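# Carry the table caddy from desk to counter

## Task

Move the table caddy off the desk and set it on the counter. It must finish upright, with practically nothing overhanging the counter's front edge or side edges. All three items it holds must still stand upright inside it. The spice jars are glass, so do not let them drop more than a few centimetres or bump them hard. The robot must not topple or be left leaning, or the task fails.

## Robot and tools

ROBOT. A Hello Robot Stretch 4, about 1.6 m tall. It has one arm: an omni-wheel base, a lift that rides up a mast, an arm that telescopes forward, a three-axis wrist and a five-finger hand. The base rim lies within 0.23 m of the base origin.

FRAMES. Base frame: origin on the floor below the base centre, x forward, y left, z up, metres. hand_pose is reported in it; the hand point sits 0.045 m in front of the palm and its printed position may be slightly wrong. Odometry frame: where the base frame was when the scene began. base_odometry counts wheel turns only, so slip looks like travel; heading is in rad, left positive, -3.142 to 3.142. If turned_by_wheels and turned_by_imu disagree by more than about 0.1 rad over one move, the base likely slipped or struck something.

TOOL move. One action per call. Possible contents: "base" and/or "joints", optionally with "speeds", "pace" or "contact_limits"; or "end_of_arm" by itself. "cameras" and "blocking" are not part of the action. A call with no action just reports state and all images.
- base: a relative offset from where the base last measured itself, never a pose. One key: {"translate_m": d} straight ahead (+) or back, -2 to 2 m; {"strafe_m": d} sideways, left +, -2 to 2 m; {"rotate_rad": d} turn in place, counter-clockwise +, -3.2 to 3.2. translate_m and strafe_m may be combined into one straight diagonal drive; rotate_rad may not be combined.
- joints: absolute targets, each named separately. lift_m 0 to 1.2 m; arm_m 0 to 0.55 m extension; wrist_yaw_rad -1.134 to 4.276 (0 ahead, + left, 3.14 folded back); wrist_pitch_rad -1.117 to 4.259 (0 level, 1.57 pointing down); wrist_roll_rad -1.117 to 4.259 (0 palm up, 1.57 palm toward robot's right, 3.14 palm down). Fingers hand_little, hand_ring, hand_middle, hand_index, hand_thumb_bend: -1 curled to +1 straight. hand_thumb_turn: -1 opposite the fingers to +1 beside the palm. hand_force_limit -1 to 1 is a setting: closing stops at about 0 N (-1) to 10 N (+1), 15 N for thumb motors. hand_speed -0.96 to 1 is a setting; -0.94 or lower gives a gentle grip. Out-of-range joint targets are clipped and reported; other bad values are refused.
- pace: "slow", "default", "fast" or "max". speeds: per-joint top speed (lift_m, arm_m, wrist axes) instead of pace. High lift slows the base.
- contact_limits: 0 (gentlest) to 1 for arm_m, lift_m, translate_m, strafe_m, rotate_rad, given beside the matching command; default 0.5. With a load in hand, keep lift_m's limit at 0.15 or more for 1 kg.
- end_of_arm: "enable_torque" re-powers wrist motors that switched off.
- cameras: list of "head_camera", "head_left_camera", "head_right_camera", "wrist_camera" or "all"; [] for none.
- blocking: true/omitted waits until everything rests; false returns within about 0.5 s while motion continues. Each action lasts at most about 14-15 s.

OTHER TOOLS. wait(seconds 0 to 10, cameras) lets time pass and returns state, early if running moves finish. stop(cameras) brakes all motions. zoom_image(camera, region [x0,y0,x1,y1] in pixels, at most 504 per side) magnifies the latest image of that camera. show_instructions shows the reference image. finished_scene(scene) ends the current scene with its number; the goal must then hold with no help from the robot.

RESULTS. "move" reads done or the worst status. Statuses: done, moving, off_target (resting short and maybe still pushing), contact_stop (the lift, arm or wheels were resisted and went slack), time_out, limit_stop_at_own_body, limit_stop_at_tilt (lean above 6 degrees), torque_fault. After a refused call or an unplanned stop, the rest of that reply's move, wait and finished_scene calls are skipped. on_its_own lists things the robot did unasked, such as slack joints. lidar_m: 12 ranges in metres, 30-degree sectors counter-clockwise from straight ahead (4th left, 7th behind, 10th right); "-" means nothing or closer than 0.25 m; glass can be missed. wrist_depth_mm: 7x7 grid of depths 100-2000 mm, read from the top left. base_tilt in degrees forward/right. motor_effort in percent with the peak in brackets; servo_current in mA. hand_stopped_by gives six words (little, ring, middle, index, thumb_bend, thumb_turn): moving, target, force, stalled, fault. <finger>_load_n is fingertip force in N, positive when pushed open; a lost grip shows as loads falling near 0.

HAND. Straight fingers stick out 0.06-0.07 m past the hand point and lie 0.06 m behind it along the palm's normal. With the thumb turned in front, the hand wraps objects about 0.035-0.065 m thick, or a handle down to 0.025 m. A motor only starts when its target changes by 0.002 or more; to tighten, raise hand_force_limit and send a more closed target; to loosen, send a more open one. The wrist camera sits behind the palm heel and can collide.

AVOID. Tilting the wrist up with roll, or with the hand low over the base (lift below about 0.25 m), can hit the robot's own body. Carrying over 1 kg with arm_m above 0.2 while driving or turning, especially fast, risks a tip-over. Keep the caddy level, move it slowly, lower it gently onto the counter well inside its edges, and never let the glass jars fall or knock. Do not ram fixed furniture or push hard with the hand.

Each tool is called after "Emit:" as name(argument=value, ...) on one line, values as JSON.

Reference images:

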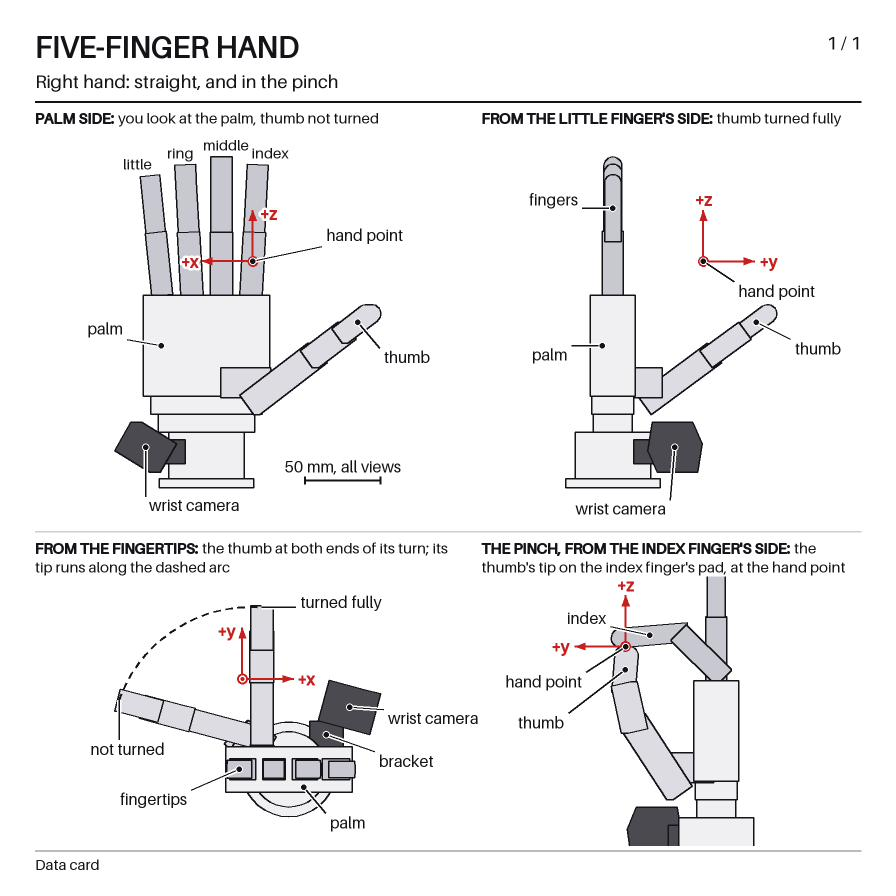

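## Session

Emit:
move(cameras=["all"])

Scene clock: 0.00 s.
base_odometry: x=+0.000 y=+0.000 heading=+0.000
turned_by_wheels: +0.000
turned_by_imu: +0.000
base_tilt: forward=+0.8 right=-0.7
lidar_m: 1.95 1.66 2.27 1.58 1.60 2.10 1.75 1.48 1.51 1.67 1.68 2.28
base_status: not commanded
joint_positions: lift_m=+0.142 arm_m=+0.000 wrist_yaw_rad=+3.088 wrist_pitch_rad=+0.003 wrist_roll_rad=+0.000 hand_little=+1.000 hand_ring=+1.000 hand_middle=+1.000 hand_index=+1.000 hand_thumb_turn=+1.000 hand_thumb_bend=+1.000 hand_force_limit=+0.000 hand_speed=-0.800
joint_status: not commanded
measured_speeds: all 0
hand_stopped_by: target,target,target,target,target,target
little_load_n: 0.0
ring_load_n: 0.0
middle_load_n: 0.0
index_load_n: 0.0
thumb_bend_load_n: 0.0
thumb_turn_load_n: 0.0
motor_effort: lift_m=+23 arm_m=-4 wheel_0=+1 wheel_1=+0 wheel_2=+0
servo_current: wrist_yaw_rad=46 wrist_pitch_rad=39 wrist_roll_rad=46
hand_pose: x=-0.0440 y=+0.1299 z=+0.3798 quat_wxyz=(-0.486, -0.487, +0.514, +0.513) (m; base frame)
wrist_depth_mm: - 147 - - - - - / - 126 156 - - - - / - 140 183 - - - - / 146 147 242 - - - - / - - - - - - - / 976 1138 141 130 208 - - / 732 798 - - - - -
pictures: head_camera, head_left_camera, head_right_camera, wrist_camera
camera_calibration:
wrist_camera: T_world_to_cam=[[0.0213003, 0.999225, 0.0331115, -0.112728], [-0.0024896, 0.0331719, -0.999447, 0.375356], [-0.99977, 0.021206, 0.00319424, 0.112703], [0, 0, 0, 1]] pos_world=[0.116013, 0.0977993, 0.378521]

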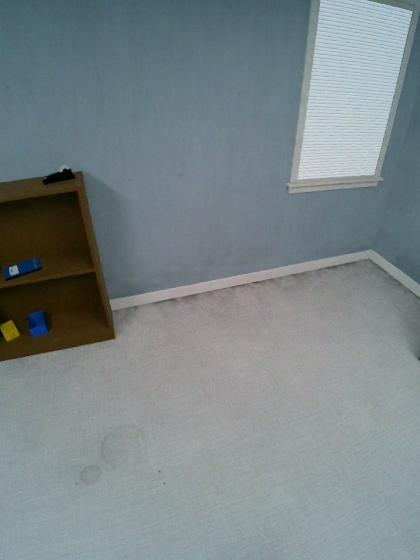

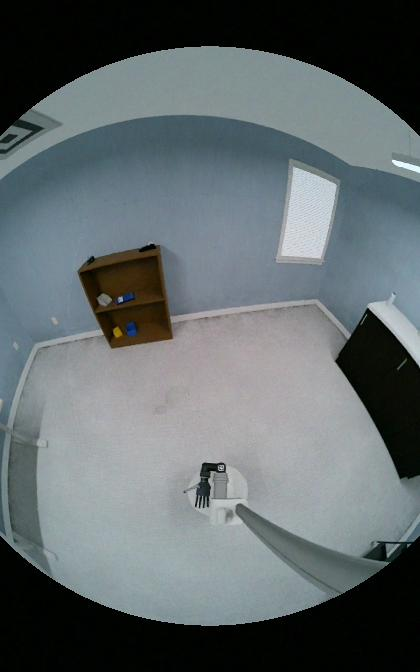

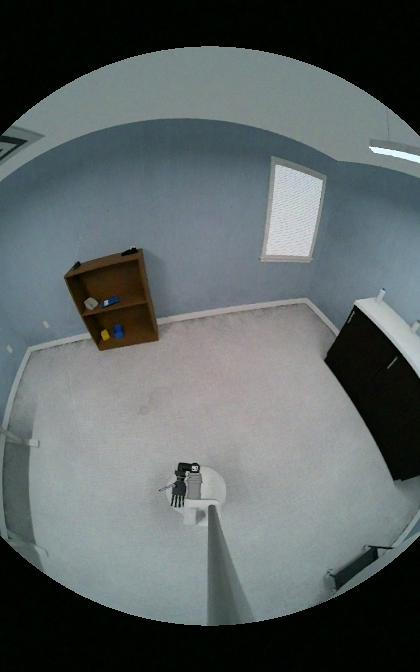

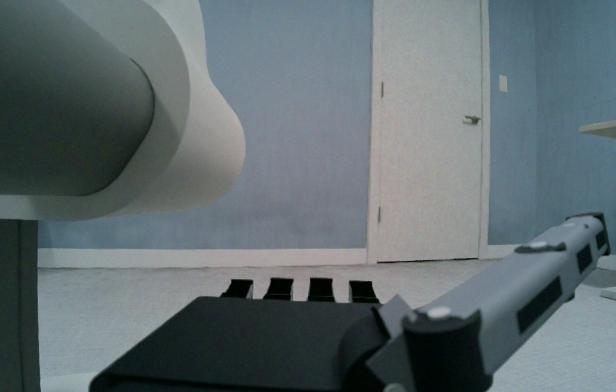

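Emit:
move(base={"rotate_rad": 1.87}, joints={"lift_m": 0.8, "wrist_yaw_rad": 0.0, "hand_speed": 0.2, "hand_little": -1, "hand_thumb_turn": 0.5}, pace="fast", cameras=["head_camera", "wrist_camera"])

Emit:
zoom_image(camera="head_camera", region=[100, 180, 320, 380])

Scene clock: 4.70 s.
move: done
base_odometry: x=+0.000 y=+0.000 heading=+1.870
turned_by_wheels: +1.870
turned_by_imu: +1.841
base_tilt: forward=+0.8 right=-0.7
lidar_m: 1.57 1.67 1.82 1.76 1.50 1.82 1.70 1.75 2.07 1.64 1.73 1.64
base_status: done
joint_positions: lift_m=+0.800 arm_m=+0.000 wrist_yaw_rad=+0.002 wrist_pitch_rad=+0.003 wrist_roll_rad=+0.000 hand_little=-1.000 hand_ring=+1.000 hand_middle=+1.000 hand_index=+1.000 hand_thumb_turn=+0.500 hand_thumb_bend=+1.000 hand_force_limit=+0.000 hand_speed=+0.200
joint_status: all done
measured_speeds: all 0
hand_stopped_by: target,target,target,target,target,target
little_load_n: 0.0
ring_load_n: 0.0
middle_load_n: 0.0
index_load_n: 0.0
thumb_bend_load_n: 0.0
thumb_turn_load_n: 0.5
motor_effort: lift_m=+25(29) arm_m=-4(4) wheel_0=-1(11) wheel_1=-2(16) wheel_2=-1(11)
servo_current: wrist_yaw_rad=52(137) wrist_pitch_rad=33(46) wrist_roll_rad=46(65)
hand_pose: x=+0.3928 y=-0.1177 z=+1.0376 quat_wxyz=(+0.499, +0.500, +0.501, +0.500) (m; base frame)
wrist_depth_mm: - - - - - - - / - - - - - - - / - - - - - - - / - - - - - - - / - - 1397 - - - - / - - 140 131 - - - / - - - - - - -
pictures: head_camera, wrist_camera
camera_calibration:
wrist_camera: T_world_to_cam=[[0.0345736, -0.998855, 0.033056, -0.13667], [0.00433676, -0.0329255, -0.999448, 1.03163], [0.999393, 0.0346979, 0.00319344, -0.231207], [0, 0, 0, 1]] pos_world=[0.231318, -0.0945239, 1.03632]

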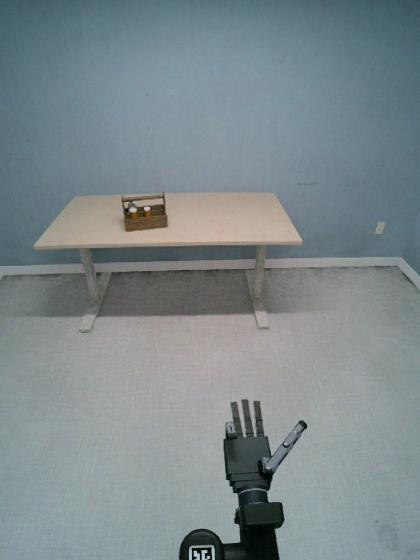

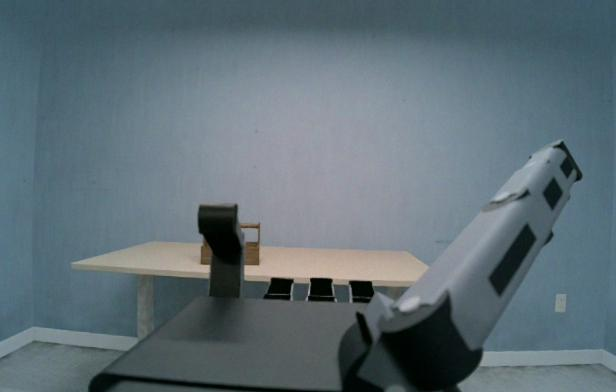

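Scaled by 2.291 from the camera's 420x560 image, which has a finer 1200x1600 frame.

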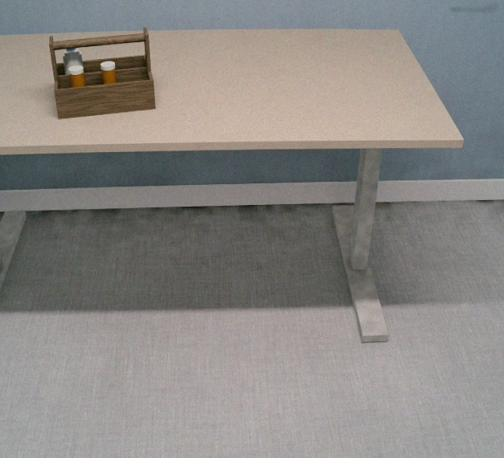

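Emit:
zoom_image(camera="head_camera", region=[115, 185, 175, 240])

Emit:
zoom_image(camera="wrist_camera", region=[180, 190, 300, 290])

Scaled by 8.400 from the camera's 420x560 image, which has a finer 1200x1600 frame.

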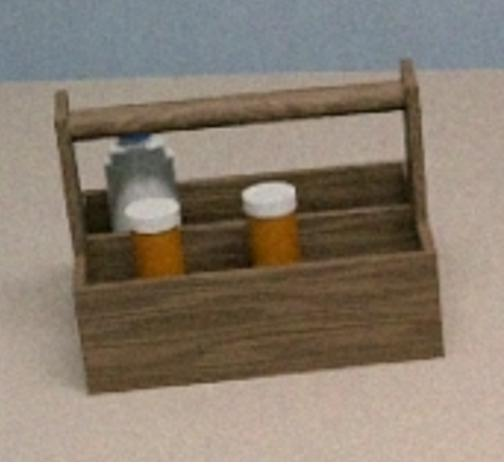

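Scaled by 4.200.

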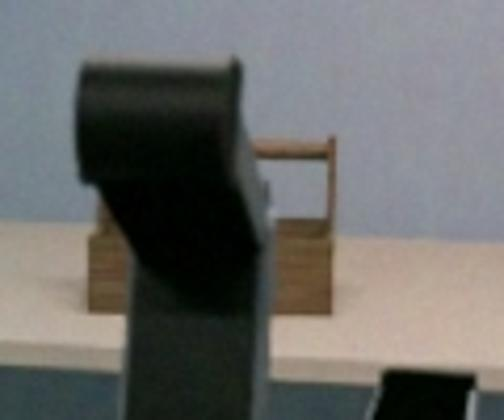

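Emit:
move(base={"rotate_rad": 0.2025}, joints={"lift_m": 0.74, "hand_little": 1})

Emit:
move(base={"translate_m": 1.124, "strafe_m": -0.027}, pace="fast", cameras=["head_camera", "wrist_camera"])

Emit:
zoom_image(camera="head_camera", region=[150, 260, 270, 360])

Emit:
zoom_image(camera="wrist_camera", region=[200, 180, 420, 310])

Scene clock: 16.80 s.
move: done
base_odometry: x=+0.000 y=+0.000 heading=+2.072
turned_by_wheels: +0.202
turned_by_imu: +0.198
base_tilt: forward=+0.8 right=-0.7
lidar_m: 1.58 1.80 1.76 1.64 1.50 1.74 1.73 2.35 1.93 1.65 1.86 1.57
base_status: done
joint_positions: lift_m=+0.740 arm_m=+0.000 wrist_yaw_rad=+0.002 wrist_pitch_rad=+0.003 wrist_roll_rad=+0.000 hand_little=+1.000 hand_ring=+1.000 hand_middle=+1.000 hand_index=+1.000 hand_thumb_turn=+0.500 hand_thumb_bend=+1.000 hand_force_limit=+0.000 hand_speed=+0.200
joint_status: all done
measured_speeds: all 0
hand_stopped_by: target,target,target,target,target,target
little_load_n: 0.0
ring_load_n: 0.0
middle_load_n: 0.0
index_load_n: 0.0
thumb_bend_load_n: 0.0
thumb_turn_load_n: 0.0
motor_effort: lift_m=+19(24) arm_m=-4(4) wheel_0=-2(8) wheel_1=-2(8) wheel_2=-2(8)
servo_current: wrist_yaw_rad=52(52) wrist_pitch_rad=39(39) wrist_roll_rad=39(52)
hand_pose: x=+0.3928 y=-0.1178 z=+0.9781 quat_wxyz=(+0.499, +0.500, +0.501, +0.500) (m; base frame)
wrist_depth_mm: - - - - - - - / 1983 - - - - - - / - - - - - - - / - - - - - - - / - - - 1661 - - - / - - 140 131 - - - / 1921 - - - - - -
pictures: none

Scene clock: 21.00 s.
move: done
base_odometry: x=-0.516 y=+0.999 heading=+2.072
turned_by_wheels: +0.000
turned_by_imu: -0.002
base_tilt: forward=+0.8 right=-0.6
lidar_m: 0.48 0.59 1.55 1.53 1.76 2.13 2.82 2.64 1.85 2.13 0.60 0.51
base_status: done
joint_positions: lift_m=+0.740 arm_m=+0.000 wrist_yaw_rad=+0.002 wrist_pitch_rad=+0.003 wrist_roll_rad=+0.000 hand_little=+1.000 hand_ring=+1.000 hand_middle=+1.000 hand_index=+1.000 hand_thumb_turn=+0.500 hand_thumb_bend=+1.000 hand_force_limit=+0.000 hand_speed=+0.200
joint_status: not commanded
measured_speeds: all 0
hand_stopped_by: target,target,target,target,target,target
little_load_n: 0.0
ring_load_n: 0.0
middle_load_n: 0.0
index_load_n: 0.0
thumb_bend_load_n: 0.0
thumb_turn_load_n: 0.0
motor_effort: lift_m=+19(19) arm_m=-4(4) wheel_0=+3(13) wheel_1=+2(12) wheel_2=-3(20)
servo_current: wrist_yaw_rad=46(59) wrist_pitch_rad=39(46) wrist_roll_rad=52(78)
hand_pose: x=+0.3928 y=-0.1178 z=+0.9781 quat_wxyz=(+0.499, +0.500, +0.501, +0.500) (m; base frame)
wrist_depth_mm: - - - - - 1008 960 / - - - - - 991 960 / - - - - - 1008 946 / - - - - - 1025 - / - - 539 - - - - / 691 750 129 130 - - - / 508 530 - - - - -
pictures: head_camera, wrist_camera
camera_calibration:
wrist_camera: T_world_to_cam=[[0.0339748, -0.998876, 0.0330515, -0.134659], [0.00431702, -0.0329236, -0.999449, 0.972169], [0.999413, 0.0340988, 0.00319359, -0.230976], [0, 0, 0, 1]] pos_world=[0.231219, -0.0946247, 0.976821]

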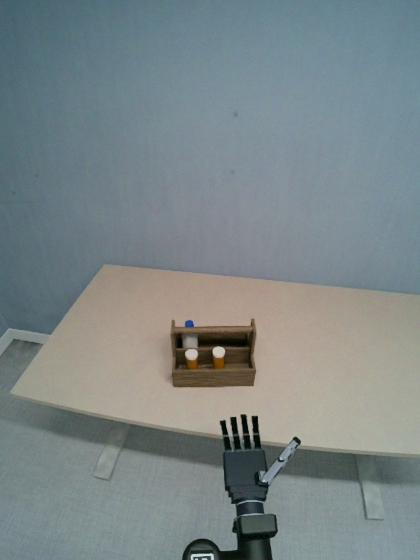

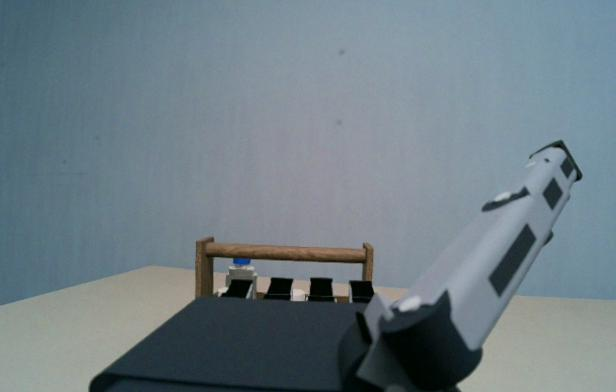

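Scaled by 4.200 from the camera's 420x560 image, which has a finer 1200x1600 frame.

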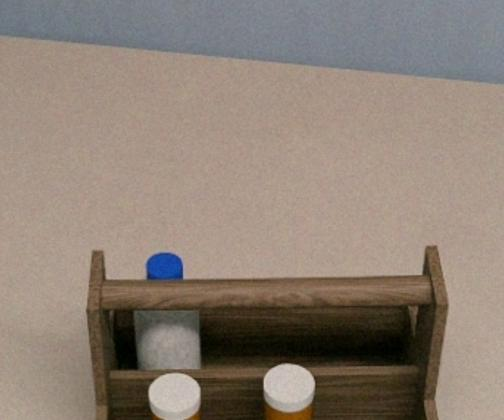

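Scaled by 2.291.

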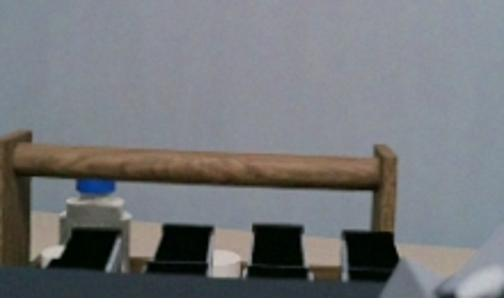

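Emit:
move(base={"strafe_m": 0.026}, joints={"arm_m": 0.22, "lift_m": 0.7025}, cameras=["wrist_camera"])

Emit:
zoom_image(camera="wrist_camera", region=[180, 200, 420, 310])

Scene clock: 26.00 s.
move: done
base_odometry: x=-0.539 y=+0.986 heading=+2.072
turned_by_wheels: +0.000
turned_by_imu: -0.001
base_tilt: forward=+0.9 right=-0.7
lidar_m: 0.48 0.58 1.53 1.50 1.76 2.13 2.80 2.67 1.88 2.19 0.62 0.50
base_status: done
joint_positions: lift_m=+0.703 arm_m=+0.220 wrist_yaw_rad=+0.002 wrist_pitch_rad=+0.003 wrist_roll_rad=+0.000 hand_little=+1.000 hand_ring=+1.000 hand_middle=+1.000 hand_index=+1.000 hand_thumb_turn=+0.500 hand_thumb_bend=+1.000 hand_force_limit=+0.000 hand_speed=+0.200
joint_status: all done
measured_speeds: all 0
hand_stopped_by: target,target,target,target,target,target
little_load_n: 0.0
ring_load_n: 0.0
middle_load_n: 0.0
index_load_n: 0.0
thumb_bend_load_n: 0.0
thumb_turn_load_n: 0.0
motor_effort: lift_m=+19(20) arm_m=+6(7) wheel_0=-5(15) wheel_1=+6(17) wheel_2=+0(3)
servo_current: wrist_yaw_rad=46(59) wrist_pitch_rad=26(46) wrist_roll_rad=39(72)
hand_pose: x=+0.6125 y=-0.1179 z=+0.9406 quat_wxyz=(+0.499, +0.500, +0.501, +0.500) (m; base frame)
wrist_depth_mm: - 1008 946 891 854 798 768 / - 991 946 891 842 798 768 / - 1008 946 891 842 798 759 / - 1008 946 904 842 798 - / - 842 347 866 306 - - / 585 512 128 130 - - - / 427 442 - - - - -
pictures: wrist_camera
camera_calibration:
wrist_camera: T_world_to_cam=[[0.033875, -0.998879, 0.0330507, -0.140839], [0.00431373, -0.0329232, -0.999449, 0.933743], [0.999417, 0.0339989, 0.00319362, -0.450439], [0, 0, 0, 1]] pos_world=[0.450919, -0.0946248, 0.939321]

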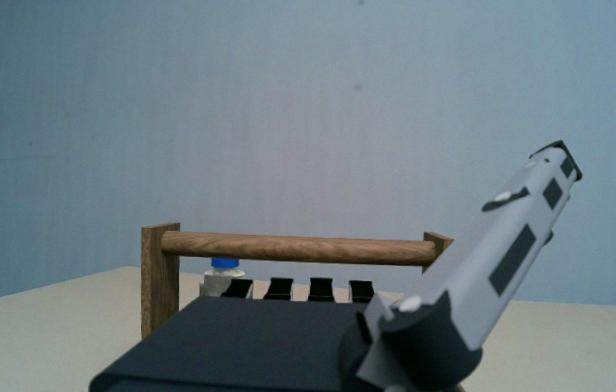

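Scaled by 2.100.

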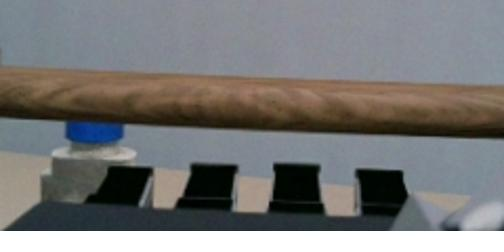

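Emit:
move(joints={"arm_m": 0.285, "lift_m": 0.7, "hand_thumb_turn": -1}, pace="slow", contact_limits={"arm_m": 0.0}, cameras=["wrist_camera", "head_camera"])

Emit:
zoom_image(camera="wrist_camera", region=[100, 200, 500, 310])

Emit:
zoom_image(camera="head_camera", region=[160, 290, 290, 420])

Scene clock: 31.03 s.
move: done
base_odometry: x=-0.539 y=+0.986 heading=+2.072
turned_by_wheels: +0.000
turned_by_imu: -0.001
base_tilt: forward=+0.9 right=-0.6
lidar_m: 0.49 0.58 1.52 1.48 1.76 2.11 2.82 2.64 1.89 2.18 0.63 0.48
base_status: not commanded
joint_positions: lift_m=+0.700 arm_m=+0.285 wrist_yaw_rad=+0.002 wrist_pitch_rad=+0.003 wrist_roll_rad=+0.000 hand_little=+1.000 hand_ring=+1.000 hand_middle=+1.000 hand_index=+1.000 hand_thumb_turn=-1.000 hand_thumb_bend=+1.000 hand_force_limit=+0.000 hand_speed=+0.200
joint_status: all done
measured_speeds: all 0
hand_stopped_by: target,target,target,target,target,target
little_load_n: 0.0
ring_load_n: 0.0
middle_load_n: 0.0
index_load_n: 0.0
thumb_bend_load_n: 0.0
thumb_turn_load_n: 0.0
motor_effort: lift_m=+19(20) arm_m=+6(8) wheel_0=-6(6) wheel_1=+6(6) wheel_2=+0(0)
servo_current: wrist_yaw_rad=46(59) wrist_pitch_rad=33(39) wrist_roll_rad=59(65)
contact_limits: arm_m 0
hand_pose: x=+0.6775 y=-0.1179 z=+0.9381 quat_wxyz=(+0.499, +0.500, +0.501, +0.500) (m; base frame)
wrist_depth_mm: 1008 931 878 831 788 732 707 / 991 917 878 842 - 750 715 / 991 917 878 831 - 732 707 / 991 931 866 842 - 741 715 / 1008 242 248 240 - 715 707 / 580 240 129 130 - 221 691 / 421 240 - - - - 469
pictures: head_camera, wrist_camera
camera_calibration:
wrist_camera: T_world_to_cam=[[0.033875, -0.998879, 0.0330507, -0.142958], [0.00431373, -0.0329232, -0.999449, 0.930964], [0.999417, 0.0339989, 0.00319362, -0.515393], [0, 0, 0, 1]] pos_world=[0.515919, -0.0946248, 0.936821]

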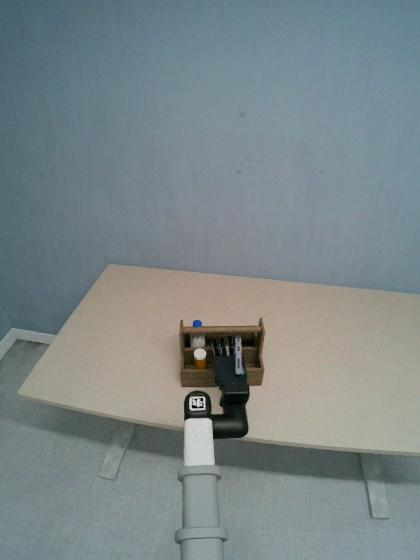

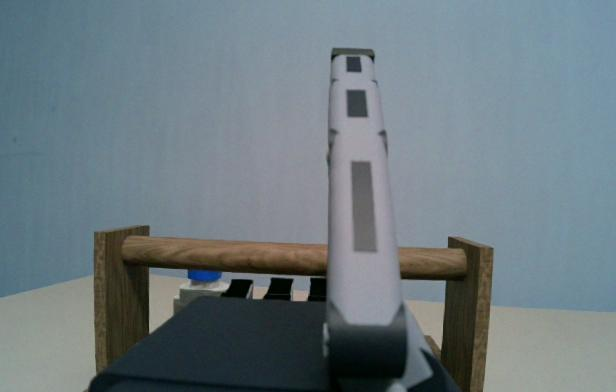

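Scaled by 1.260.

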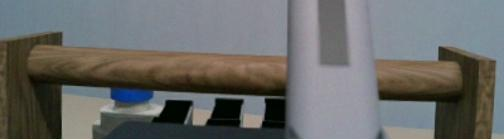

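Scaled by 3.877 from the camera's 420x560 image, which has a finer 1200x1600 frame.

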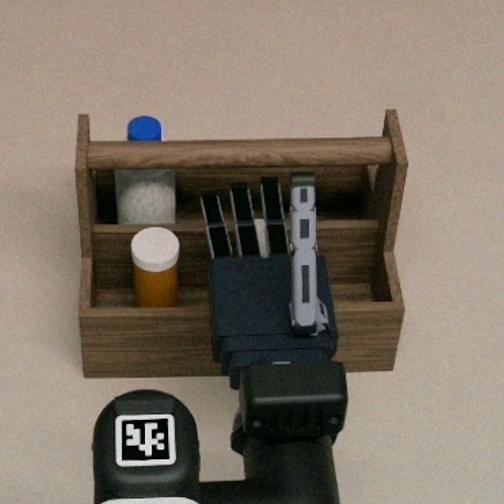

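Emit:
move(joints={"lift_m": 0.694}, pace="slow")

Emit:
move(joints={"arm_m": 0.375}, pace="slow", contact_limits={"arm_m": 0.0}, cameras=["wrist_camera", "head_camera"])

Emit:
zoom_image(camera="head_camera", region=[160, 280, 290, 410])

Scene clock: 33.80 s.
move: done
base_odometry: x=-0.539 y=+0.986 heading=+2.072
turned_by_wheels: +0.000
turned_by_imu: +0.000
base_tilt: forward=+0.9 right=-0.6
lidar_m: 0.50 0.58 1.54 1.50 1.74 2.12 2.82 2.64 1.88 2.18 0.60 0.51
base_status: not commanded
joint_positions: lift_m=+0.694 arm_m=+0.285 wrist_yaw_rad=+0.002 wrist_pitch_rad=+0.003 wrist_roll_rad=+0.000 hand_little=+1.000 hand_ring=+1.000 hand_middle=+1.000 hand_index=+1.000 hand_thumb_turn=-1.000 hand_thumb_bend=+1.000 hand_force_limit=+0.000 hand_speed=+0.200
joint_status: all done
measured_speeds: all 0
hand_stopped_by: target,target,target,target,target,target
little_load_n: 0.0
ring_load_n: 0.0
middle_load_n: 0.0
index_load_n: 0.0
thumb_bend_load_n: 0.0
thumb_turn_load_n: 0.0
motor_effort: lift_m=+18(19) arm_m=+6(6) wheel_0=-5(6) wheel_1=+6(6) wheel_2=+0(0)
servo_current: wrist_yaw_rad=46(52) wrist_pitch_rad=33(39) wrist_roll_rad=33(72)
contact_limits: arm_m 0
hand_pose: x=+0.6775 y=-0.1179 z=+0.9321 quat_wxyz=(+0.499, +0.500, +0.501, +0.500) (m; base frame)
wrist_depth_mm: 991 946 878 831 788 732 707 / 1008 917 878 831 - 741 707 / 991 931 878 831 - 741 707 / 991 917 866 831 - 741 699 / 991 242 244 240 - 238 707 / 569 239 129 130 - 221 661 / 410 238 - - - - 452
pictures: none

Scene clock: 35.97 s.
move: done
base_odometry: x=-0.539 y=+0.986 heading=+2.072
turned_by_wheels: +0.000
turned_by_imu: +0.000
base_tilt: forward=+0.7 right=-0.7
lidar_m: 0.50 0.59 1.55 1.49 1.74 2.12 2.83 2.62 1.86 2.17 0.62 0.51
base_status: not commanded
joint_positions: lift_m=+0.694 arm_m=+0.375 wrist_yaw_rad=+0.002 wrist_pitch_rad=+0.003 wrist_roll_rad=+0.000 hand_little=+1.000 hand_ring=+1.000 hand_middle=+1.000 hand_index=+1.000 hand_thumb_turn=-1.000 hand_thumb_bend=+1.000 hand_force_limit=+0.000 hand_speed=+0.200
joint_status: all done
measured_speeds: all 0
hand_stopped_by: target,target,target,target,target,target
little_load_n: 0.0
ring_load_n: 0.0
middle_load_n: 0.0
index_load_n: 0.0
thumb_bend_load_n: 0.0
thumb_turn_load_n: 0.0
motor_effort: lift_m=+18(19) arm_m=+6(9) wheel_0=-5(6) wheel_1=+6(6) wheel_2=+0(0)
servo_current: wrist_yaw_rad=39(59) wrist_pitch_rad=33(46) wrist_roll_rad=26(65)
contact_limits: arm_m 0
hand_pose: x=+0.7675 y=-0.1179 z=+0.9321 quat_wxyz=(+0.499, +0.500, +0.501, +0.500) (m; base frame)
wrist_depth_mm: 891 842 788 732 691 654 627 / 891 831 778 741 676 661 627 / 891 820 768 741 - 654 634 / 878 820 778 741 - 640 627 / 155 156 750 732 - 151 627 / 167 191 141 145 - 142 - / 175 - - - - - -
pictures: head_camera, wrist_camera
camera_calibration:
wrist_camera: T_world_to_cam=[[0.033875, -0.998879, 0.0330507, -0.145812], [0.00431373, -0.0329232, -0.999449, 0.924679], [0.999417, 0.0339989, 0.00319362, -0.605321], [0, 0, 0, 1]] pos_world=[0.605919, -0.0946248, 0.930921]

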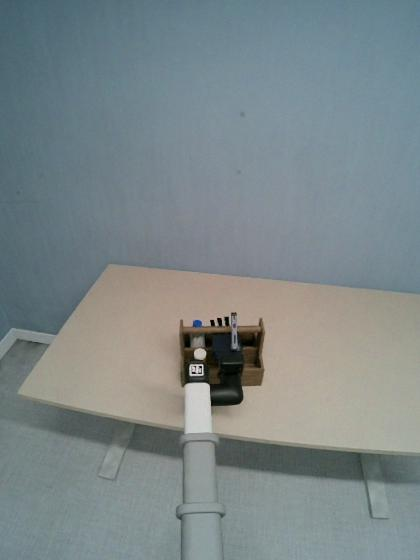

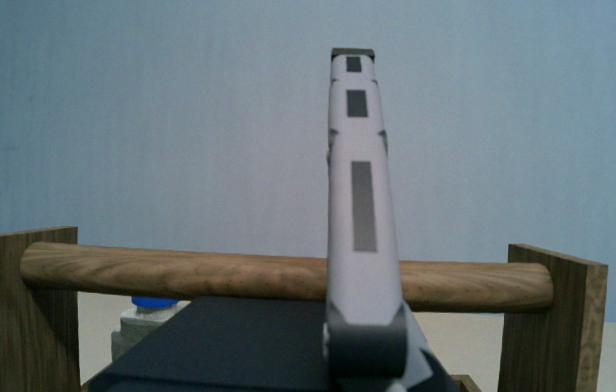

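Scaled by 3.877 from the camera's 420x560 image, which has a finer 1200x1600 frame.

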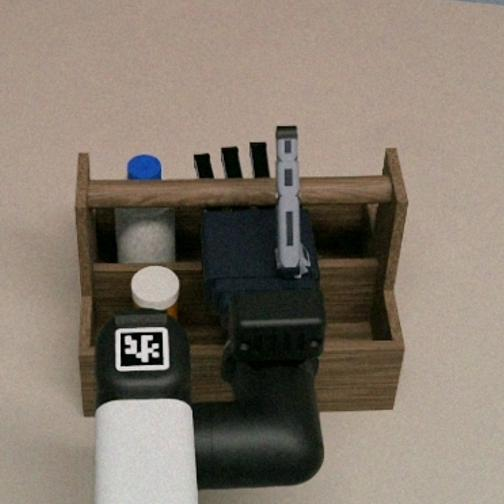

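Emit:
move(joints={"lift_m": 0.703, "hand_speed": -0.85, "hand_force_limit": -0.4}, speeds={"lift_m": 0.03}, cameras=["wrist_camera"])

Emit:
move(joints={"hand_index": 0.35, "hand_middle": 0.35, "hand_ring": 0.35, "hand_little": 0.35}, cameras=["wrist_camera"])

Scene clock: 39.10 s.
move: done
base_odometry: x=-0.539 y=+0.986 heading=+2.072
turned_by_wheels: +0.000
turned_by_imu: +0.000
base_tilt: forward=+0.9 right=-0.7
lidar_m: 0.50 0.57 1.55 1.51 1.73 2.10 2.81 2.68 1.88 2.18 0.62 0.49
base_status: not commanded
joint_positions: lift_m=+0.702 arm_m=+0.375 wrist_yaw_rad=+0.002 wrist_pitch_rad=+0.005 wrist_roll_rad=+0.000 hand_little=+1.000 hand_ring=+1.000 hand_middle=+1.000 hand_index=+1.000 hand_thumb_turn=-1.000 hand_thumb_bend=+1.000 hand_force_limit=-0.400 hand_speed=-0.850
joint_status: all done
measured_speeds: all 0
hand_stopped_by: target,target,target,target,target,target
little_load_n: 0.0
ring_load_n: 0.0
middle_load_n: 0.0
index_load_n: 0.0
thumb_bend_load_n: 0.0
thumb_turn_load_n: 0.0
motor_effort: lift_m=+30(31) arm_m=+6(6) wheel_0=-5(6) wheel_1=+6(6) wheel_2=+0(0)
servo_current: wrist_yaw_rad=39(52) wrist_pitch_rad=33(46) wrist_roll_rad=39(52)
contact_limits: arm_m 0
hand_pose: x=+0.7676 y=-0.1179 z=+0.9398 quat_wxyz=(+0.498, +0.501, +0.502, +0.499) (m; base frame)
wrist_depth_mm: 891 831 768 732 676 654 621 / 878 831 768 741 668 654 627 / 891 820 768 741 - 661 627 / 878 820 778 732 - 654 627 / 156 157 759 732 - 647 621 / 167 185 141 145 - 142 - / 175 - - - - - -
pictures: wrist_camera
camera_calibration:
wrist_camera: T_world_to_cam=[[0.0339416, -0.998879, 0.0329833, -0.146054], [0.00231335, -0.0329237, -0.999455, 0.93379], [0.999421, 0.0339994, 0.00119327, -0.603579], [0, 0, 0, 1]] pos_world=[0.606027, -0.0946248, 0.938818]

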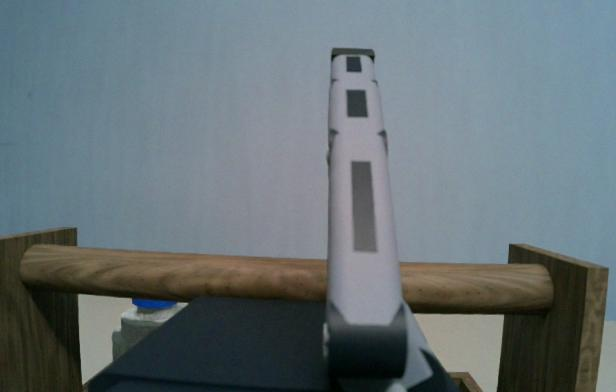

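Scene clock: 41.13 s.
move: done
base_odometry: x=-0.539 y=+0.986 heading=+2.072
turned_by_wheels: +0.000
turned_by_imu: +0.000
base_tilt: forward=+0.9 right=-0.7
lidar_m: 0.48 0.58 1.53 1.49 1.77 2.13 2.83 2.65 1.89 2.18 0.62 0.48
base_status: not commanded
joint_positions: lift_m=+0.702 arm_m=+0.375 wrist_yaw_rad=+0.002 wrist_pitch_rad=+0.005 wrist_roll_rad=+0.000 hand_little=+0.350 hand_ring=+0.350 hand_middle=+0.350 hand_index=+0.350 hand_thumb_turn=-1.000 hand_thumb_bend=+1.000 hand_force_limit=-0.400 hand_speed=-0.850
joint_status: all done
measured_speeds: all 0
hand_stopped_by: target,target,target,target,target,target
little_load_n: 1.0
ring_load_n: 0.5
middle_load_n: 0.0
index_load_n: 0.5
thumb_bend_load_n: 0.0
thumb_turn_load_n: 0.0
motor_effort: lift_m=+30(30) arm_m=+6(6) wheel_0=-5(5) wheel_1=+6(6) wheel_2=+0(0)
servo_current: wrist_yaw_rad=46(59) wrist_pitch_rad=39(46) wrist_roll_rad=46(72)
contact_limits: arm_m 0
hand_pose: x=+0.7676 y=-0.1179 z=+0.9397 quat_wxyz=(+0.498, +0.501, +0.502, +0.499) (m; base frame)
wrist_depth_mm: 891 831 768 732 691 654 627 / 878 831 778 741 676 654 627 / 878 820 778 741 - 654 621 / 878 831 778 741 - 647 627 / 148 148 149 149 - 143 162 / 167 186 141 140 - 138 - / 175 - - - - - -
pictures: wrist_camera
camera_calibration:
wrist_camera: T_world_to_cam=[[0.0339449, -0.998879, 0.03298, -0.146053], [0.00221333, -0.0329238, -0.999455, 0.93385], [0.999421, 0.0339994, 0.00109325, -0.603486], [0, 0, 0, 1]] pos_world=[0.606028, -0.0946248, 0.938818]

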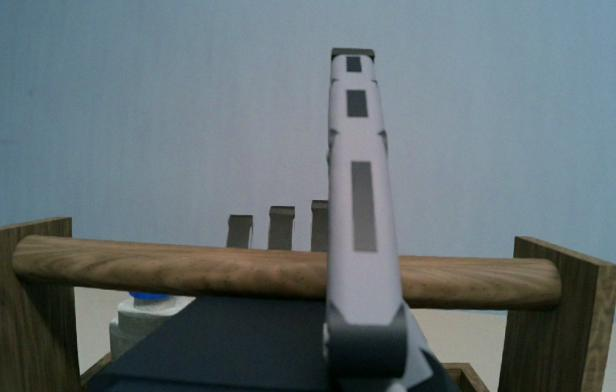

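Emit:
move(joints={"hand_index": 0.2, "hand_middle": 0.2, "hand_ring": 0.2, "hand_little": 0.2, "hand_force_limit": -0.3, "lift_m": 0.735}, speeds={"lift_m": 0.04}, cameras=["wrist_camera", "head_camera"])

Emit:
zoom_image(camera="head_camera", region=[150, 270, 280, 400])

Scene clock: 45.07 s.
move: done
base_odometry: x=-0.539 y=+0.986 heading=+2.072
turned_by_wheels: +0.000
turned_by_imu: -0.001
base_tilt: forward=+0.9 right=-0.7
lidar_m: 0.49 0.57 1.53 1.50 1.76 2.11 2.82 2.69 1.89 2.16 0.61 0.48
base_status: not commanded
joint_positions: lift_m=+0.734 arm_m=+0.375 wrist_yaw_rad=+0.002 wrist_pitch_rad=+0.005 wrist_roll_rad=+0.000 hand_little=+0.200 hand_ring=+0.200 hand_middle=+0.200 hand_index=+0.200 hand_thumb_turn=-1.000 hand_thumb_bend=+1.000 hand_force_limit=-0.300 hand_speed=-0.850
joint_status: all done
measured_speeds: all 0
hand_stopped_by: target,target,target,target,target,target
little_load_n: 1.0
ring_load_n: 0.5
middle_load_n: 0.0
index_load_n: 0.5
thumb_bend_load_n: 0.0
thumb_turn_load_n: 0.0
motor_effort: lift_m=+30(32) arm_m=+6(6) wheel_0=-5(5) wheel_1=+6(6) wheel_2=+0(0)
servo_current: wrist_yaw_rad=39(59) wrist_pitch_rad=39(46) wrist_roll_rad=46(72)
contact_limits: arm_m 0
hand_pose: x=+0.7677 y=-0.1179 z=+0.9716 quat_wxyz=(+0.498, +0.501, +0.502, +0.499) (m; base frame)
wrist_depth_mm: 891 831 768 723 683 654 621 / 878 831 768 741 676 647 627 / 866 831 778 741 - 661 627 / 891 831 768 732 - 647 627 / 145 146 147 142 - 141 158 / 167 183 129 138 - 135 - / 185 - - - - - -
pictures: head_camera, wrist_camera
camera_calibration:
wrist_camera: T_world_to_cam=[[0.0339715, -0.998879, 0.0329529, -0.147101], [0.00141315, -0.0329239, -0.999457, 0.966318], [0.999422, 0.0339996, 0.000293096, -0.602848], [0, 0, 0, 1]] pos_world=[0.606131, -0.0946248, 0.970817]

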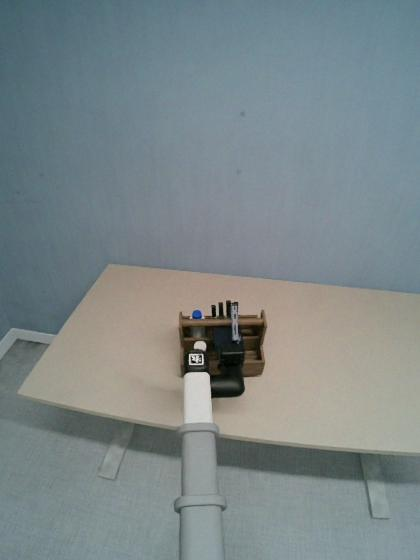

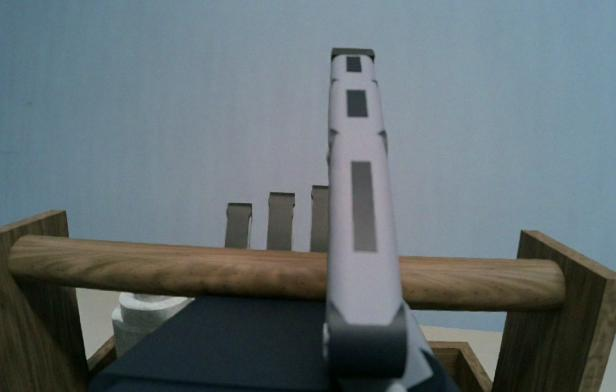

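Scaled by 3.877 from the camera's 420x560 image, which has a finer 1200x1600 frame.

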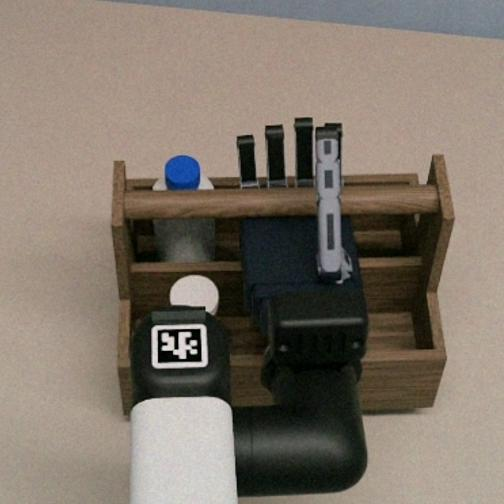

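Emit:
move(joints={"arm_m": 0.06, "lift_m": 0.84}, speeds={"arm_m": 0.2, "lift_m": 0.1})

Emit:
move(base={"translate_m": -0.4}, pace="slow")

Emit:
move(base={"rotate_rad": 2.94}, pace="slow", cameras=["head_camera", "wrist_camera"])

Emit:
zoom_image(camera="head_camera", region=[140, 300, 320, 520])

Scene clock: 49.13 s.
move: done
base_odometry: x=-0.539 y=+0.986 heading=+2.072
turned_by_wheels: +0.000
turned_by_imu: -0.001
base_tilt: forward=+0.9 right=-0.7
lidar_m: 0.34 0.56 1.54 1.49 1.76 2.12 2.81 2.63 1.87 2.17 0.61 0.38
base_status: not commanded
joint_positions: lift_m=+0.839 arm_m=+0.060 wrist_yaw_rad=+0.002 wrist_pitch_rad=+0.005 wrist_roll_rad=+0.000 hand_little=+0.200 hand_ring=+0.200 hand_middle=+0.200 hand_index=+0.200 hand_thumb_turn=-1.000 hand_thumb_bend=+1.000 hand_force_limit=-0.300 hand_speed=-0.850
joint_status: all done
measured_speeds: all 0
hand_stopped_by: target,target,target,target,target,target
little_load_n: 1.0
ring_load_n: 0.5
middle_load_n: 0.0
index_load_n: 0.5
thumb_bend_load_n: -0.5
thumb_turn_load_n: 0.0
motor_effort: lift_m=+30(32) arm_m=-6(8) wheel_0=-5(5) wheel_1=+6(6) wheel_2=+0(0)
servo_current: wrist_yaw_rad=52(59) wrist_pitch_rad=39(46) wrist_roll_rad=33(65)
hand_pose: x=+0.4531 y=-0.1179 z=+1.0765 quat_wxyz=(+0.498, +0.501, +0.502, +0.499) (m; base frame)
wrist_depth_mm: - - - - 991 931 904 / - - - - - 946 904 / - - - - - 960 904 / - - - 189 - 931 904 / 145 143 142 142 - 141 157 / 167 182 129 138 - 137 - / 175 - - - - - -
pictures: none

Scene clock: 54.43 s.
move: done
base_odometry: x=-0.347 y=+0.636 heading=+2.072
turned_by_wheels: +0.000
turned_by_imu: -0.001
base_tilt: forward=+1.0 right=-0.6
lidar_m: 0.33 1.02 1.61 1.61 1.79 2.18 2.43 2.56 1.80 1.79 1.05 0.37
base_status: done
joint_positions: lift_m=+0.839 arm_m=+0.060 wrist_yaw_rad=+0.002 wrist_pitch_rad=+0.005 wrist_roll_rad=+0.000 hand_little=+0.200 hand_ring=+0.200 hand_middle=+0.200 hand_index=+0.200 hand_thumb_turn=-1.000 hand_thumb_bend=+1.000 hand_force_limit=-0.300 hand_speed=-0.850
joint_status: not commanded
measured_speeds: all 0
hand_stopped_by: target,target,target,target,target,target
little_load_n: 1.0
ring_load_n: 0.5
middle_load_n: 0.0
index_load_n: 0.0
thumb_bend_load_n: 0.0
thumb_turn_load_n: 0.0
motor_effort: lift_m=+30(31) arm_m=-6(6) wheel_0=-4(9) wheel_1=-4(11) wheel_2=+6(13)
servo_current: wrist_yaw_rad=52(59) wrist_pitch_rad=39(46) wrist_roll_rad=39(72)
hand_pose: x=+0.4531 y=-0.1179 z=+1.0765 quat_wxyz=(+0.498, +0.501, +0.502, +0.499) (m; base frame)
wrist_depth_mm: - - - - - - - / 1756 - - - - - - / 1708 - - - - - - / 1708 - - 189 - - - / 145 142 142 142 - 140 - / 167 182 129 138 - 136 - / 175 - - - - - -
pictures: none

Scene clock: 58.67 s.
move: done
base_odometry: x=-0.347 y=+0.636 heading=-1.272
turned_by_wheels: +2.939
turned_by_imu: +2.895
base_tilt: forward=+0.9 right=-0.7
lidar_m: 0.33 2.46 1.91 1.78 2.16 0.94 0.89 0.91 1.68 1.61 1.69 0.37
base_status: done
joint_positions: lift_m=+0.839 arm_m=+0.060 wrist_yaw_rad=+0.001 wrist_pitch_rad=+0.005 wrist_roll_rad=+0.000 hand_little=+0.200 hand_ring=+0.200 hand_middle=+0.200 hand_index=+0.200 hand_thumb_turn=-1.000 hand_thumb_bend=+1.000 hand_force_limit=-0.300 hand_speed=-0.850
joint_status: not commanded
measured_speeds: all 0
hand_stopped_by: target,target,target,target,target,target
little_load_n: 1.0
ring_load_n: 0.5
middle_load_n: 0.5
index_load_n: 0.5
thumb_bend_load_n: 0.0
thumb_turn_load_n: 0.0
motor_effort: lift_m=+30(31) arm_m=-6(6) wheel_0=-3(9) wheel_1=-3(11) wheel_2=-3(9)
servo_current: wrist_yaw_rad=52(59) wrist_pitch_rad=39(52) wrist_roll_rad=52(65)
hand_pose: x=+0.4531 y=-0.1179 z=+1.0765 quat_wxyz=(+0.498, +0.501, +0.502, +0.499) (m; base frame)
wrist_depth_mm: - - - - - - - / - - - - 121 - - / - - - - - - - / - - - - - - - / 145 145 147 142 - 141 157 / 166 182 129 138 - 137 - / 174 - - - - - -
pictures: head_camera, wrist_camera
camera_calibration:
wrist_camera: T_world_to_cam=[[0.0335722, -0.998893, 0.032951, -0.139754], [0.00139999, -0.0329226, -0.999457, 1.07161], [0.999435, 0.0336001, 0.000293159, -0.288503], [0, 0, 0, 1]] pos_world=[0.291531, -0.0946254, 1.07572]

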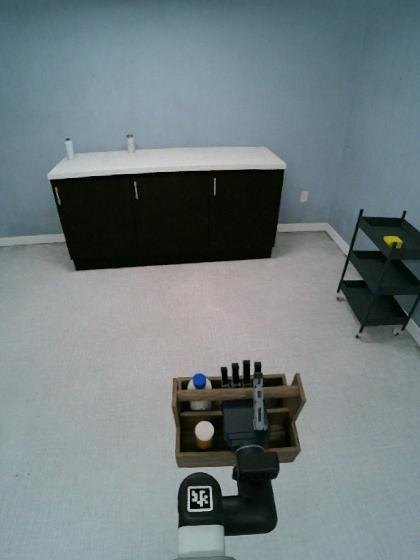

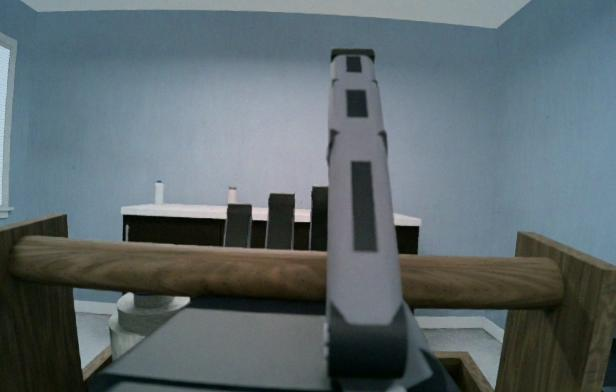

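Scaled by 2.291 from the camera's 420x560 image, which has a finer 1200x1600 frame.

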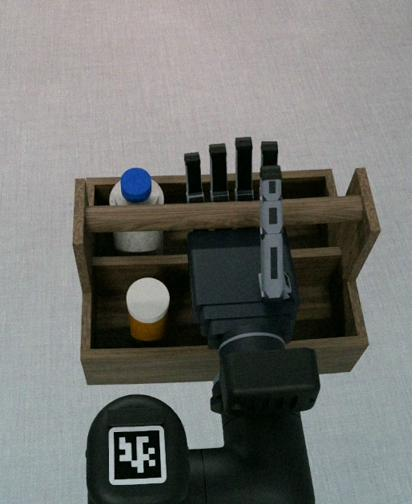

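Emit:
move(base={"rotate_rad": 0.115}, pace="slow")

Emit:
move(base={"translate_m": 1.88, "strafe_m": -0.15}, joints={"lift_m": 0.98}, speeds={"lift_m": 0.1}, contact_limits={"translate_m": 0.3}, cameras=["head_camera", "wrist_camera"])

Emit:
zoom_image(camera="head_camera", region=[140, 260, 340, 480])

Scene clock: 63.10 s.
move: done
base_odometry: x=-0.347 y=+0.636 heading=-1.158
turned_by_wheels: +0.114
turned_by_imu: +0.112
base_tilt: forward=+0.9 right=-0.6
lidar_m: 0.34 2.52 1.85 1.79 2.26 0.91 0.90 0.96 1.63 1.62 1.71 0.38
base_status: done
joint_positions: lift_m=+0.839 arm_m=+0.060 wrist_yaw_rad=+0.001 wrist_pitch_rad=+0.005 wrist_roll_rad=+0.000 hand_little=+0.200 hand_ring=+0.200 hand_middle=+0.200 hand_index=+0.200 hand_thumb_turn=-1.000 hand_thumb_bend=+1.000 hand_force_limit=-0.300 hand_speed=-0.850
joint_status: not commanded
measured_speeds: all 0
hand_stopped_by: target,target,target,target,target,target
little_load_n: 1.0
ring_load_n: 0.5
middle_load_n: 0.0
index_load_n: 0.5
thumb_bend_load_n: 0.0
thumb_turn_load_n: 0.0
motor_effort: lift_m=+30(30) arm_m=-6(6) wheel_0=-3(7) wheel_1=-3(10) wheel_2=-3(7)
servo_current: wrist_yaw_rad=46(52) wrist_pitch_rad=39(46) wrist_roll_rad=46(65)
hand_pose: x=+0.4530 y=-0.1180 z=+1.0765 quat_wxyz=(+0.498, +0.501, +0.502, +0.499) (m; base frame)
wrist_depth_mm: - - - - - - - / - - - - 121 - - / - - - - - - - / - - - - - - - / 145 145 147 141 - 140 157 / 167 181 129 138 - 135 - / 175 - - - - - -
pictures: none

Scene clock: 70.87 s.
move: done
base_odometry: x=+0.271 y=-1.146 heading=-1.158
turned_by_wheels: +0.000
turned_by_imu: -0.004
base_tilt: forward=+0.8 right=-0.6
lidar_m: 0.30 0.59 0.81 2.13 2.24 3.30 3.62 2.11 1.17 1.14 0.75 0.37
base_status: done
joint_positions: lift_m=+0.979 arm_m=+0.060 wrist_yaw_rad=+0.001 wrist_pitch_rad=+0.006 wrist_roll_rad=+0.000 hand_little=+0.200 hand_ring=+0.200 hand_middle=+0.200 hand_index=+0.200 hand_thumb_turn=-1.000 hand_thumb_bend=+1.000 hand_force_limit=-0.300 hand_speed=-0.850
joint_status: all done
measured_speeds: all 0
hand_stopped_by: target,target,target,target,target,target
little_load_n: 0.5
ring_load_n: 0.5
middle_load_n: 0.0
index_load_n: 0.0
thumb_bend_load_n: 0.0
thumb_turn_load_n: -0.5
motor_effort: lift_m=+29(33) arm_m=-6(6) wheel_0=+4(13) wheel_1=+2(11) wheel_2=-4(16)
servo_current: wrist_yaw_rad=52(65) wrist_pitch_rad=39(46) wrist_roll_rad=52(72)
contact_limits: translate_m 0.3
hand_pose: x=+0.4530 y=-0.1180 z=+1.2165 quat_wxyz=(+0.498, +0.501, +0.502, +0.499) (m; base frame)
wrist_depth_mm: 991 946 946 917 904 878 866 / 991 960 946 917 - 866 854 / 991 976 960 931 - 878 866 / 991 976 946 917 - 878 866 / 145 145 147 142 - 141 156 / 167 179 129 138 - 136 - / 175 - - - - - -
pictures: head_camera, wrist_camera
camera_calibration:
wrist_camera: T_world_to_cam=[[0.0333792, -0.9989, 0.0329435, -0.144303], [0.00119337, -0.032922, -0.999457, 1.21159], [0.999442, 0.0334004, 0.0000931466, -0.288322], [0, 0, 0, 1]] pos_world=[0.291532, -0.0946256, 1.21572]

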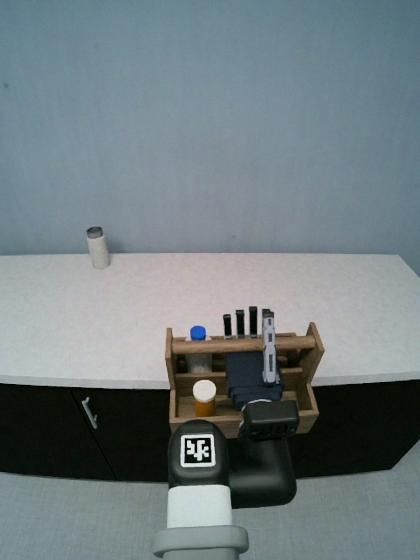

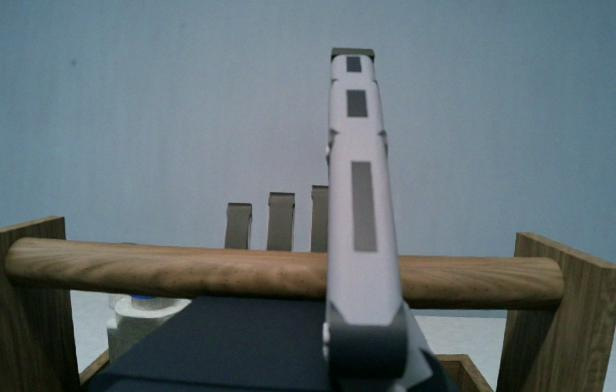

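Scaled by 2.291 from the camera's 420x560 image, which has a finer 1200x1600 frame.

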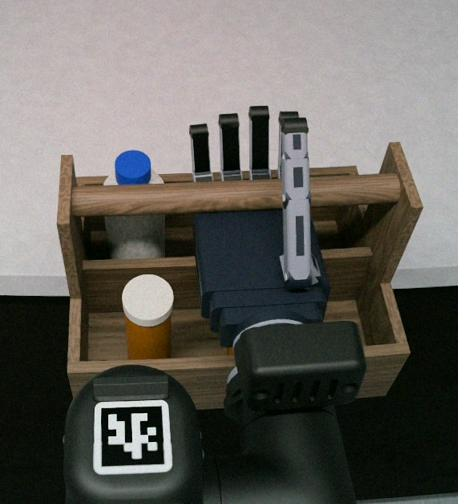

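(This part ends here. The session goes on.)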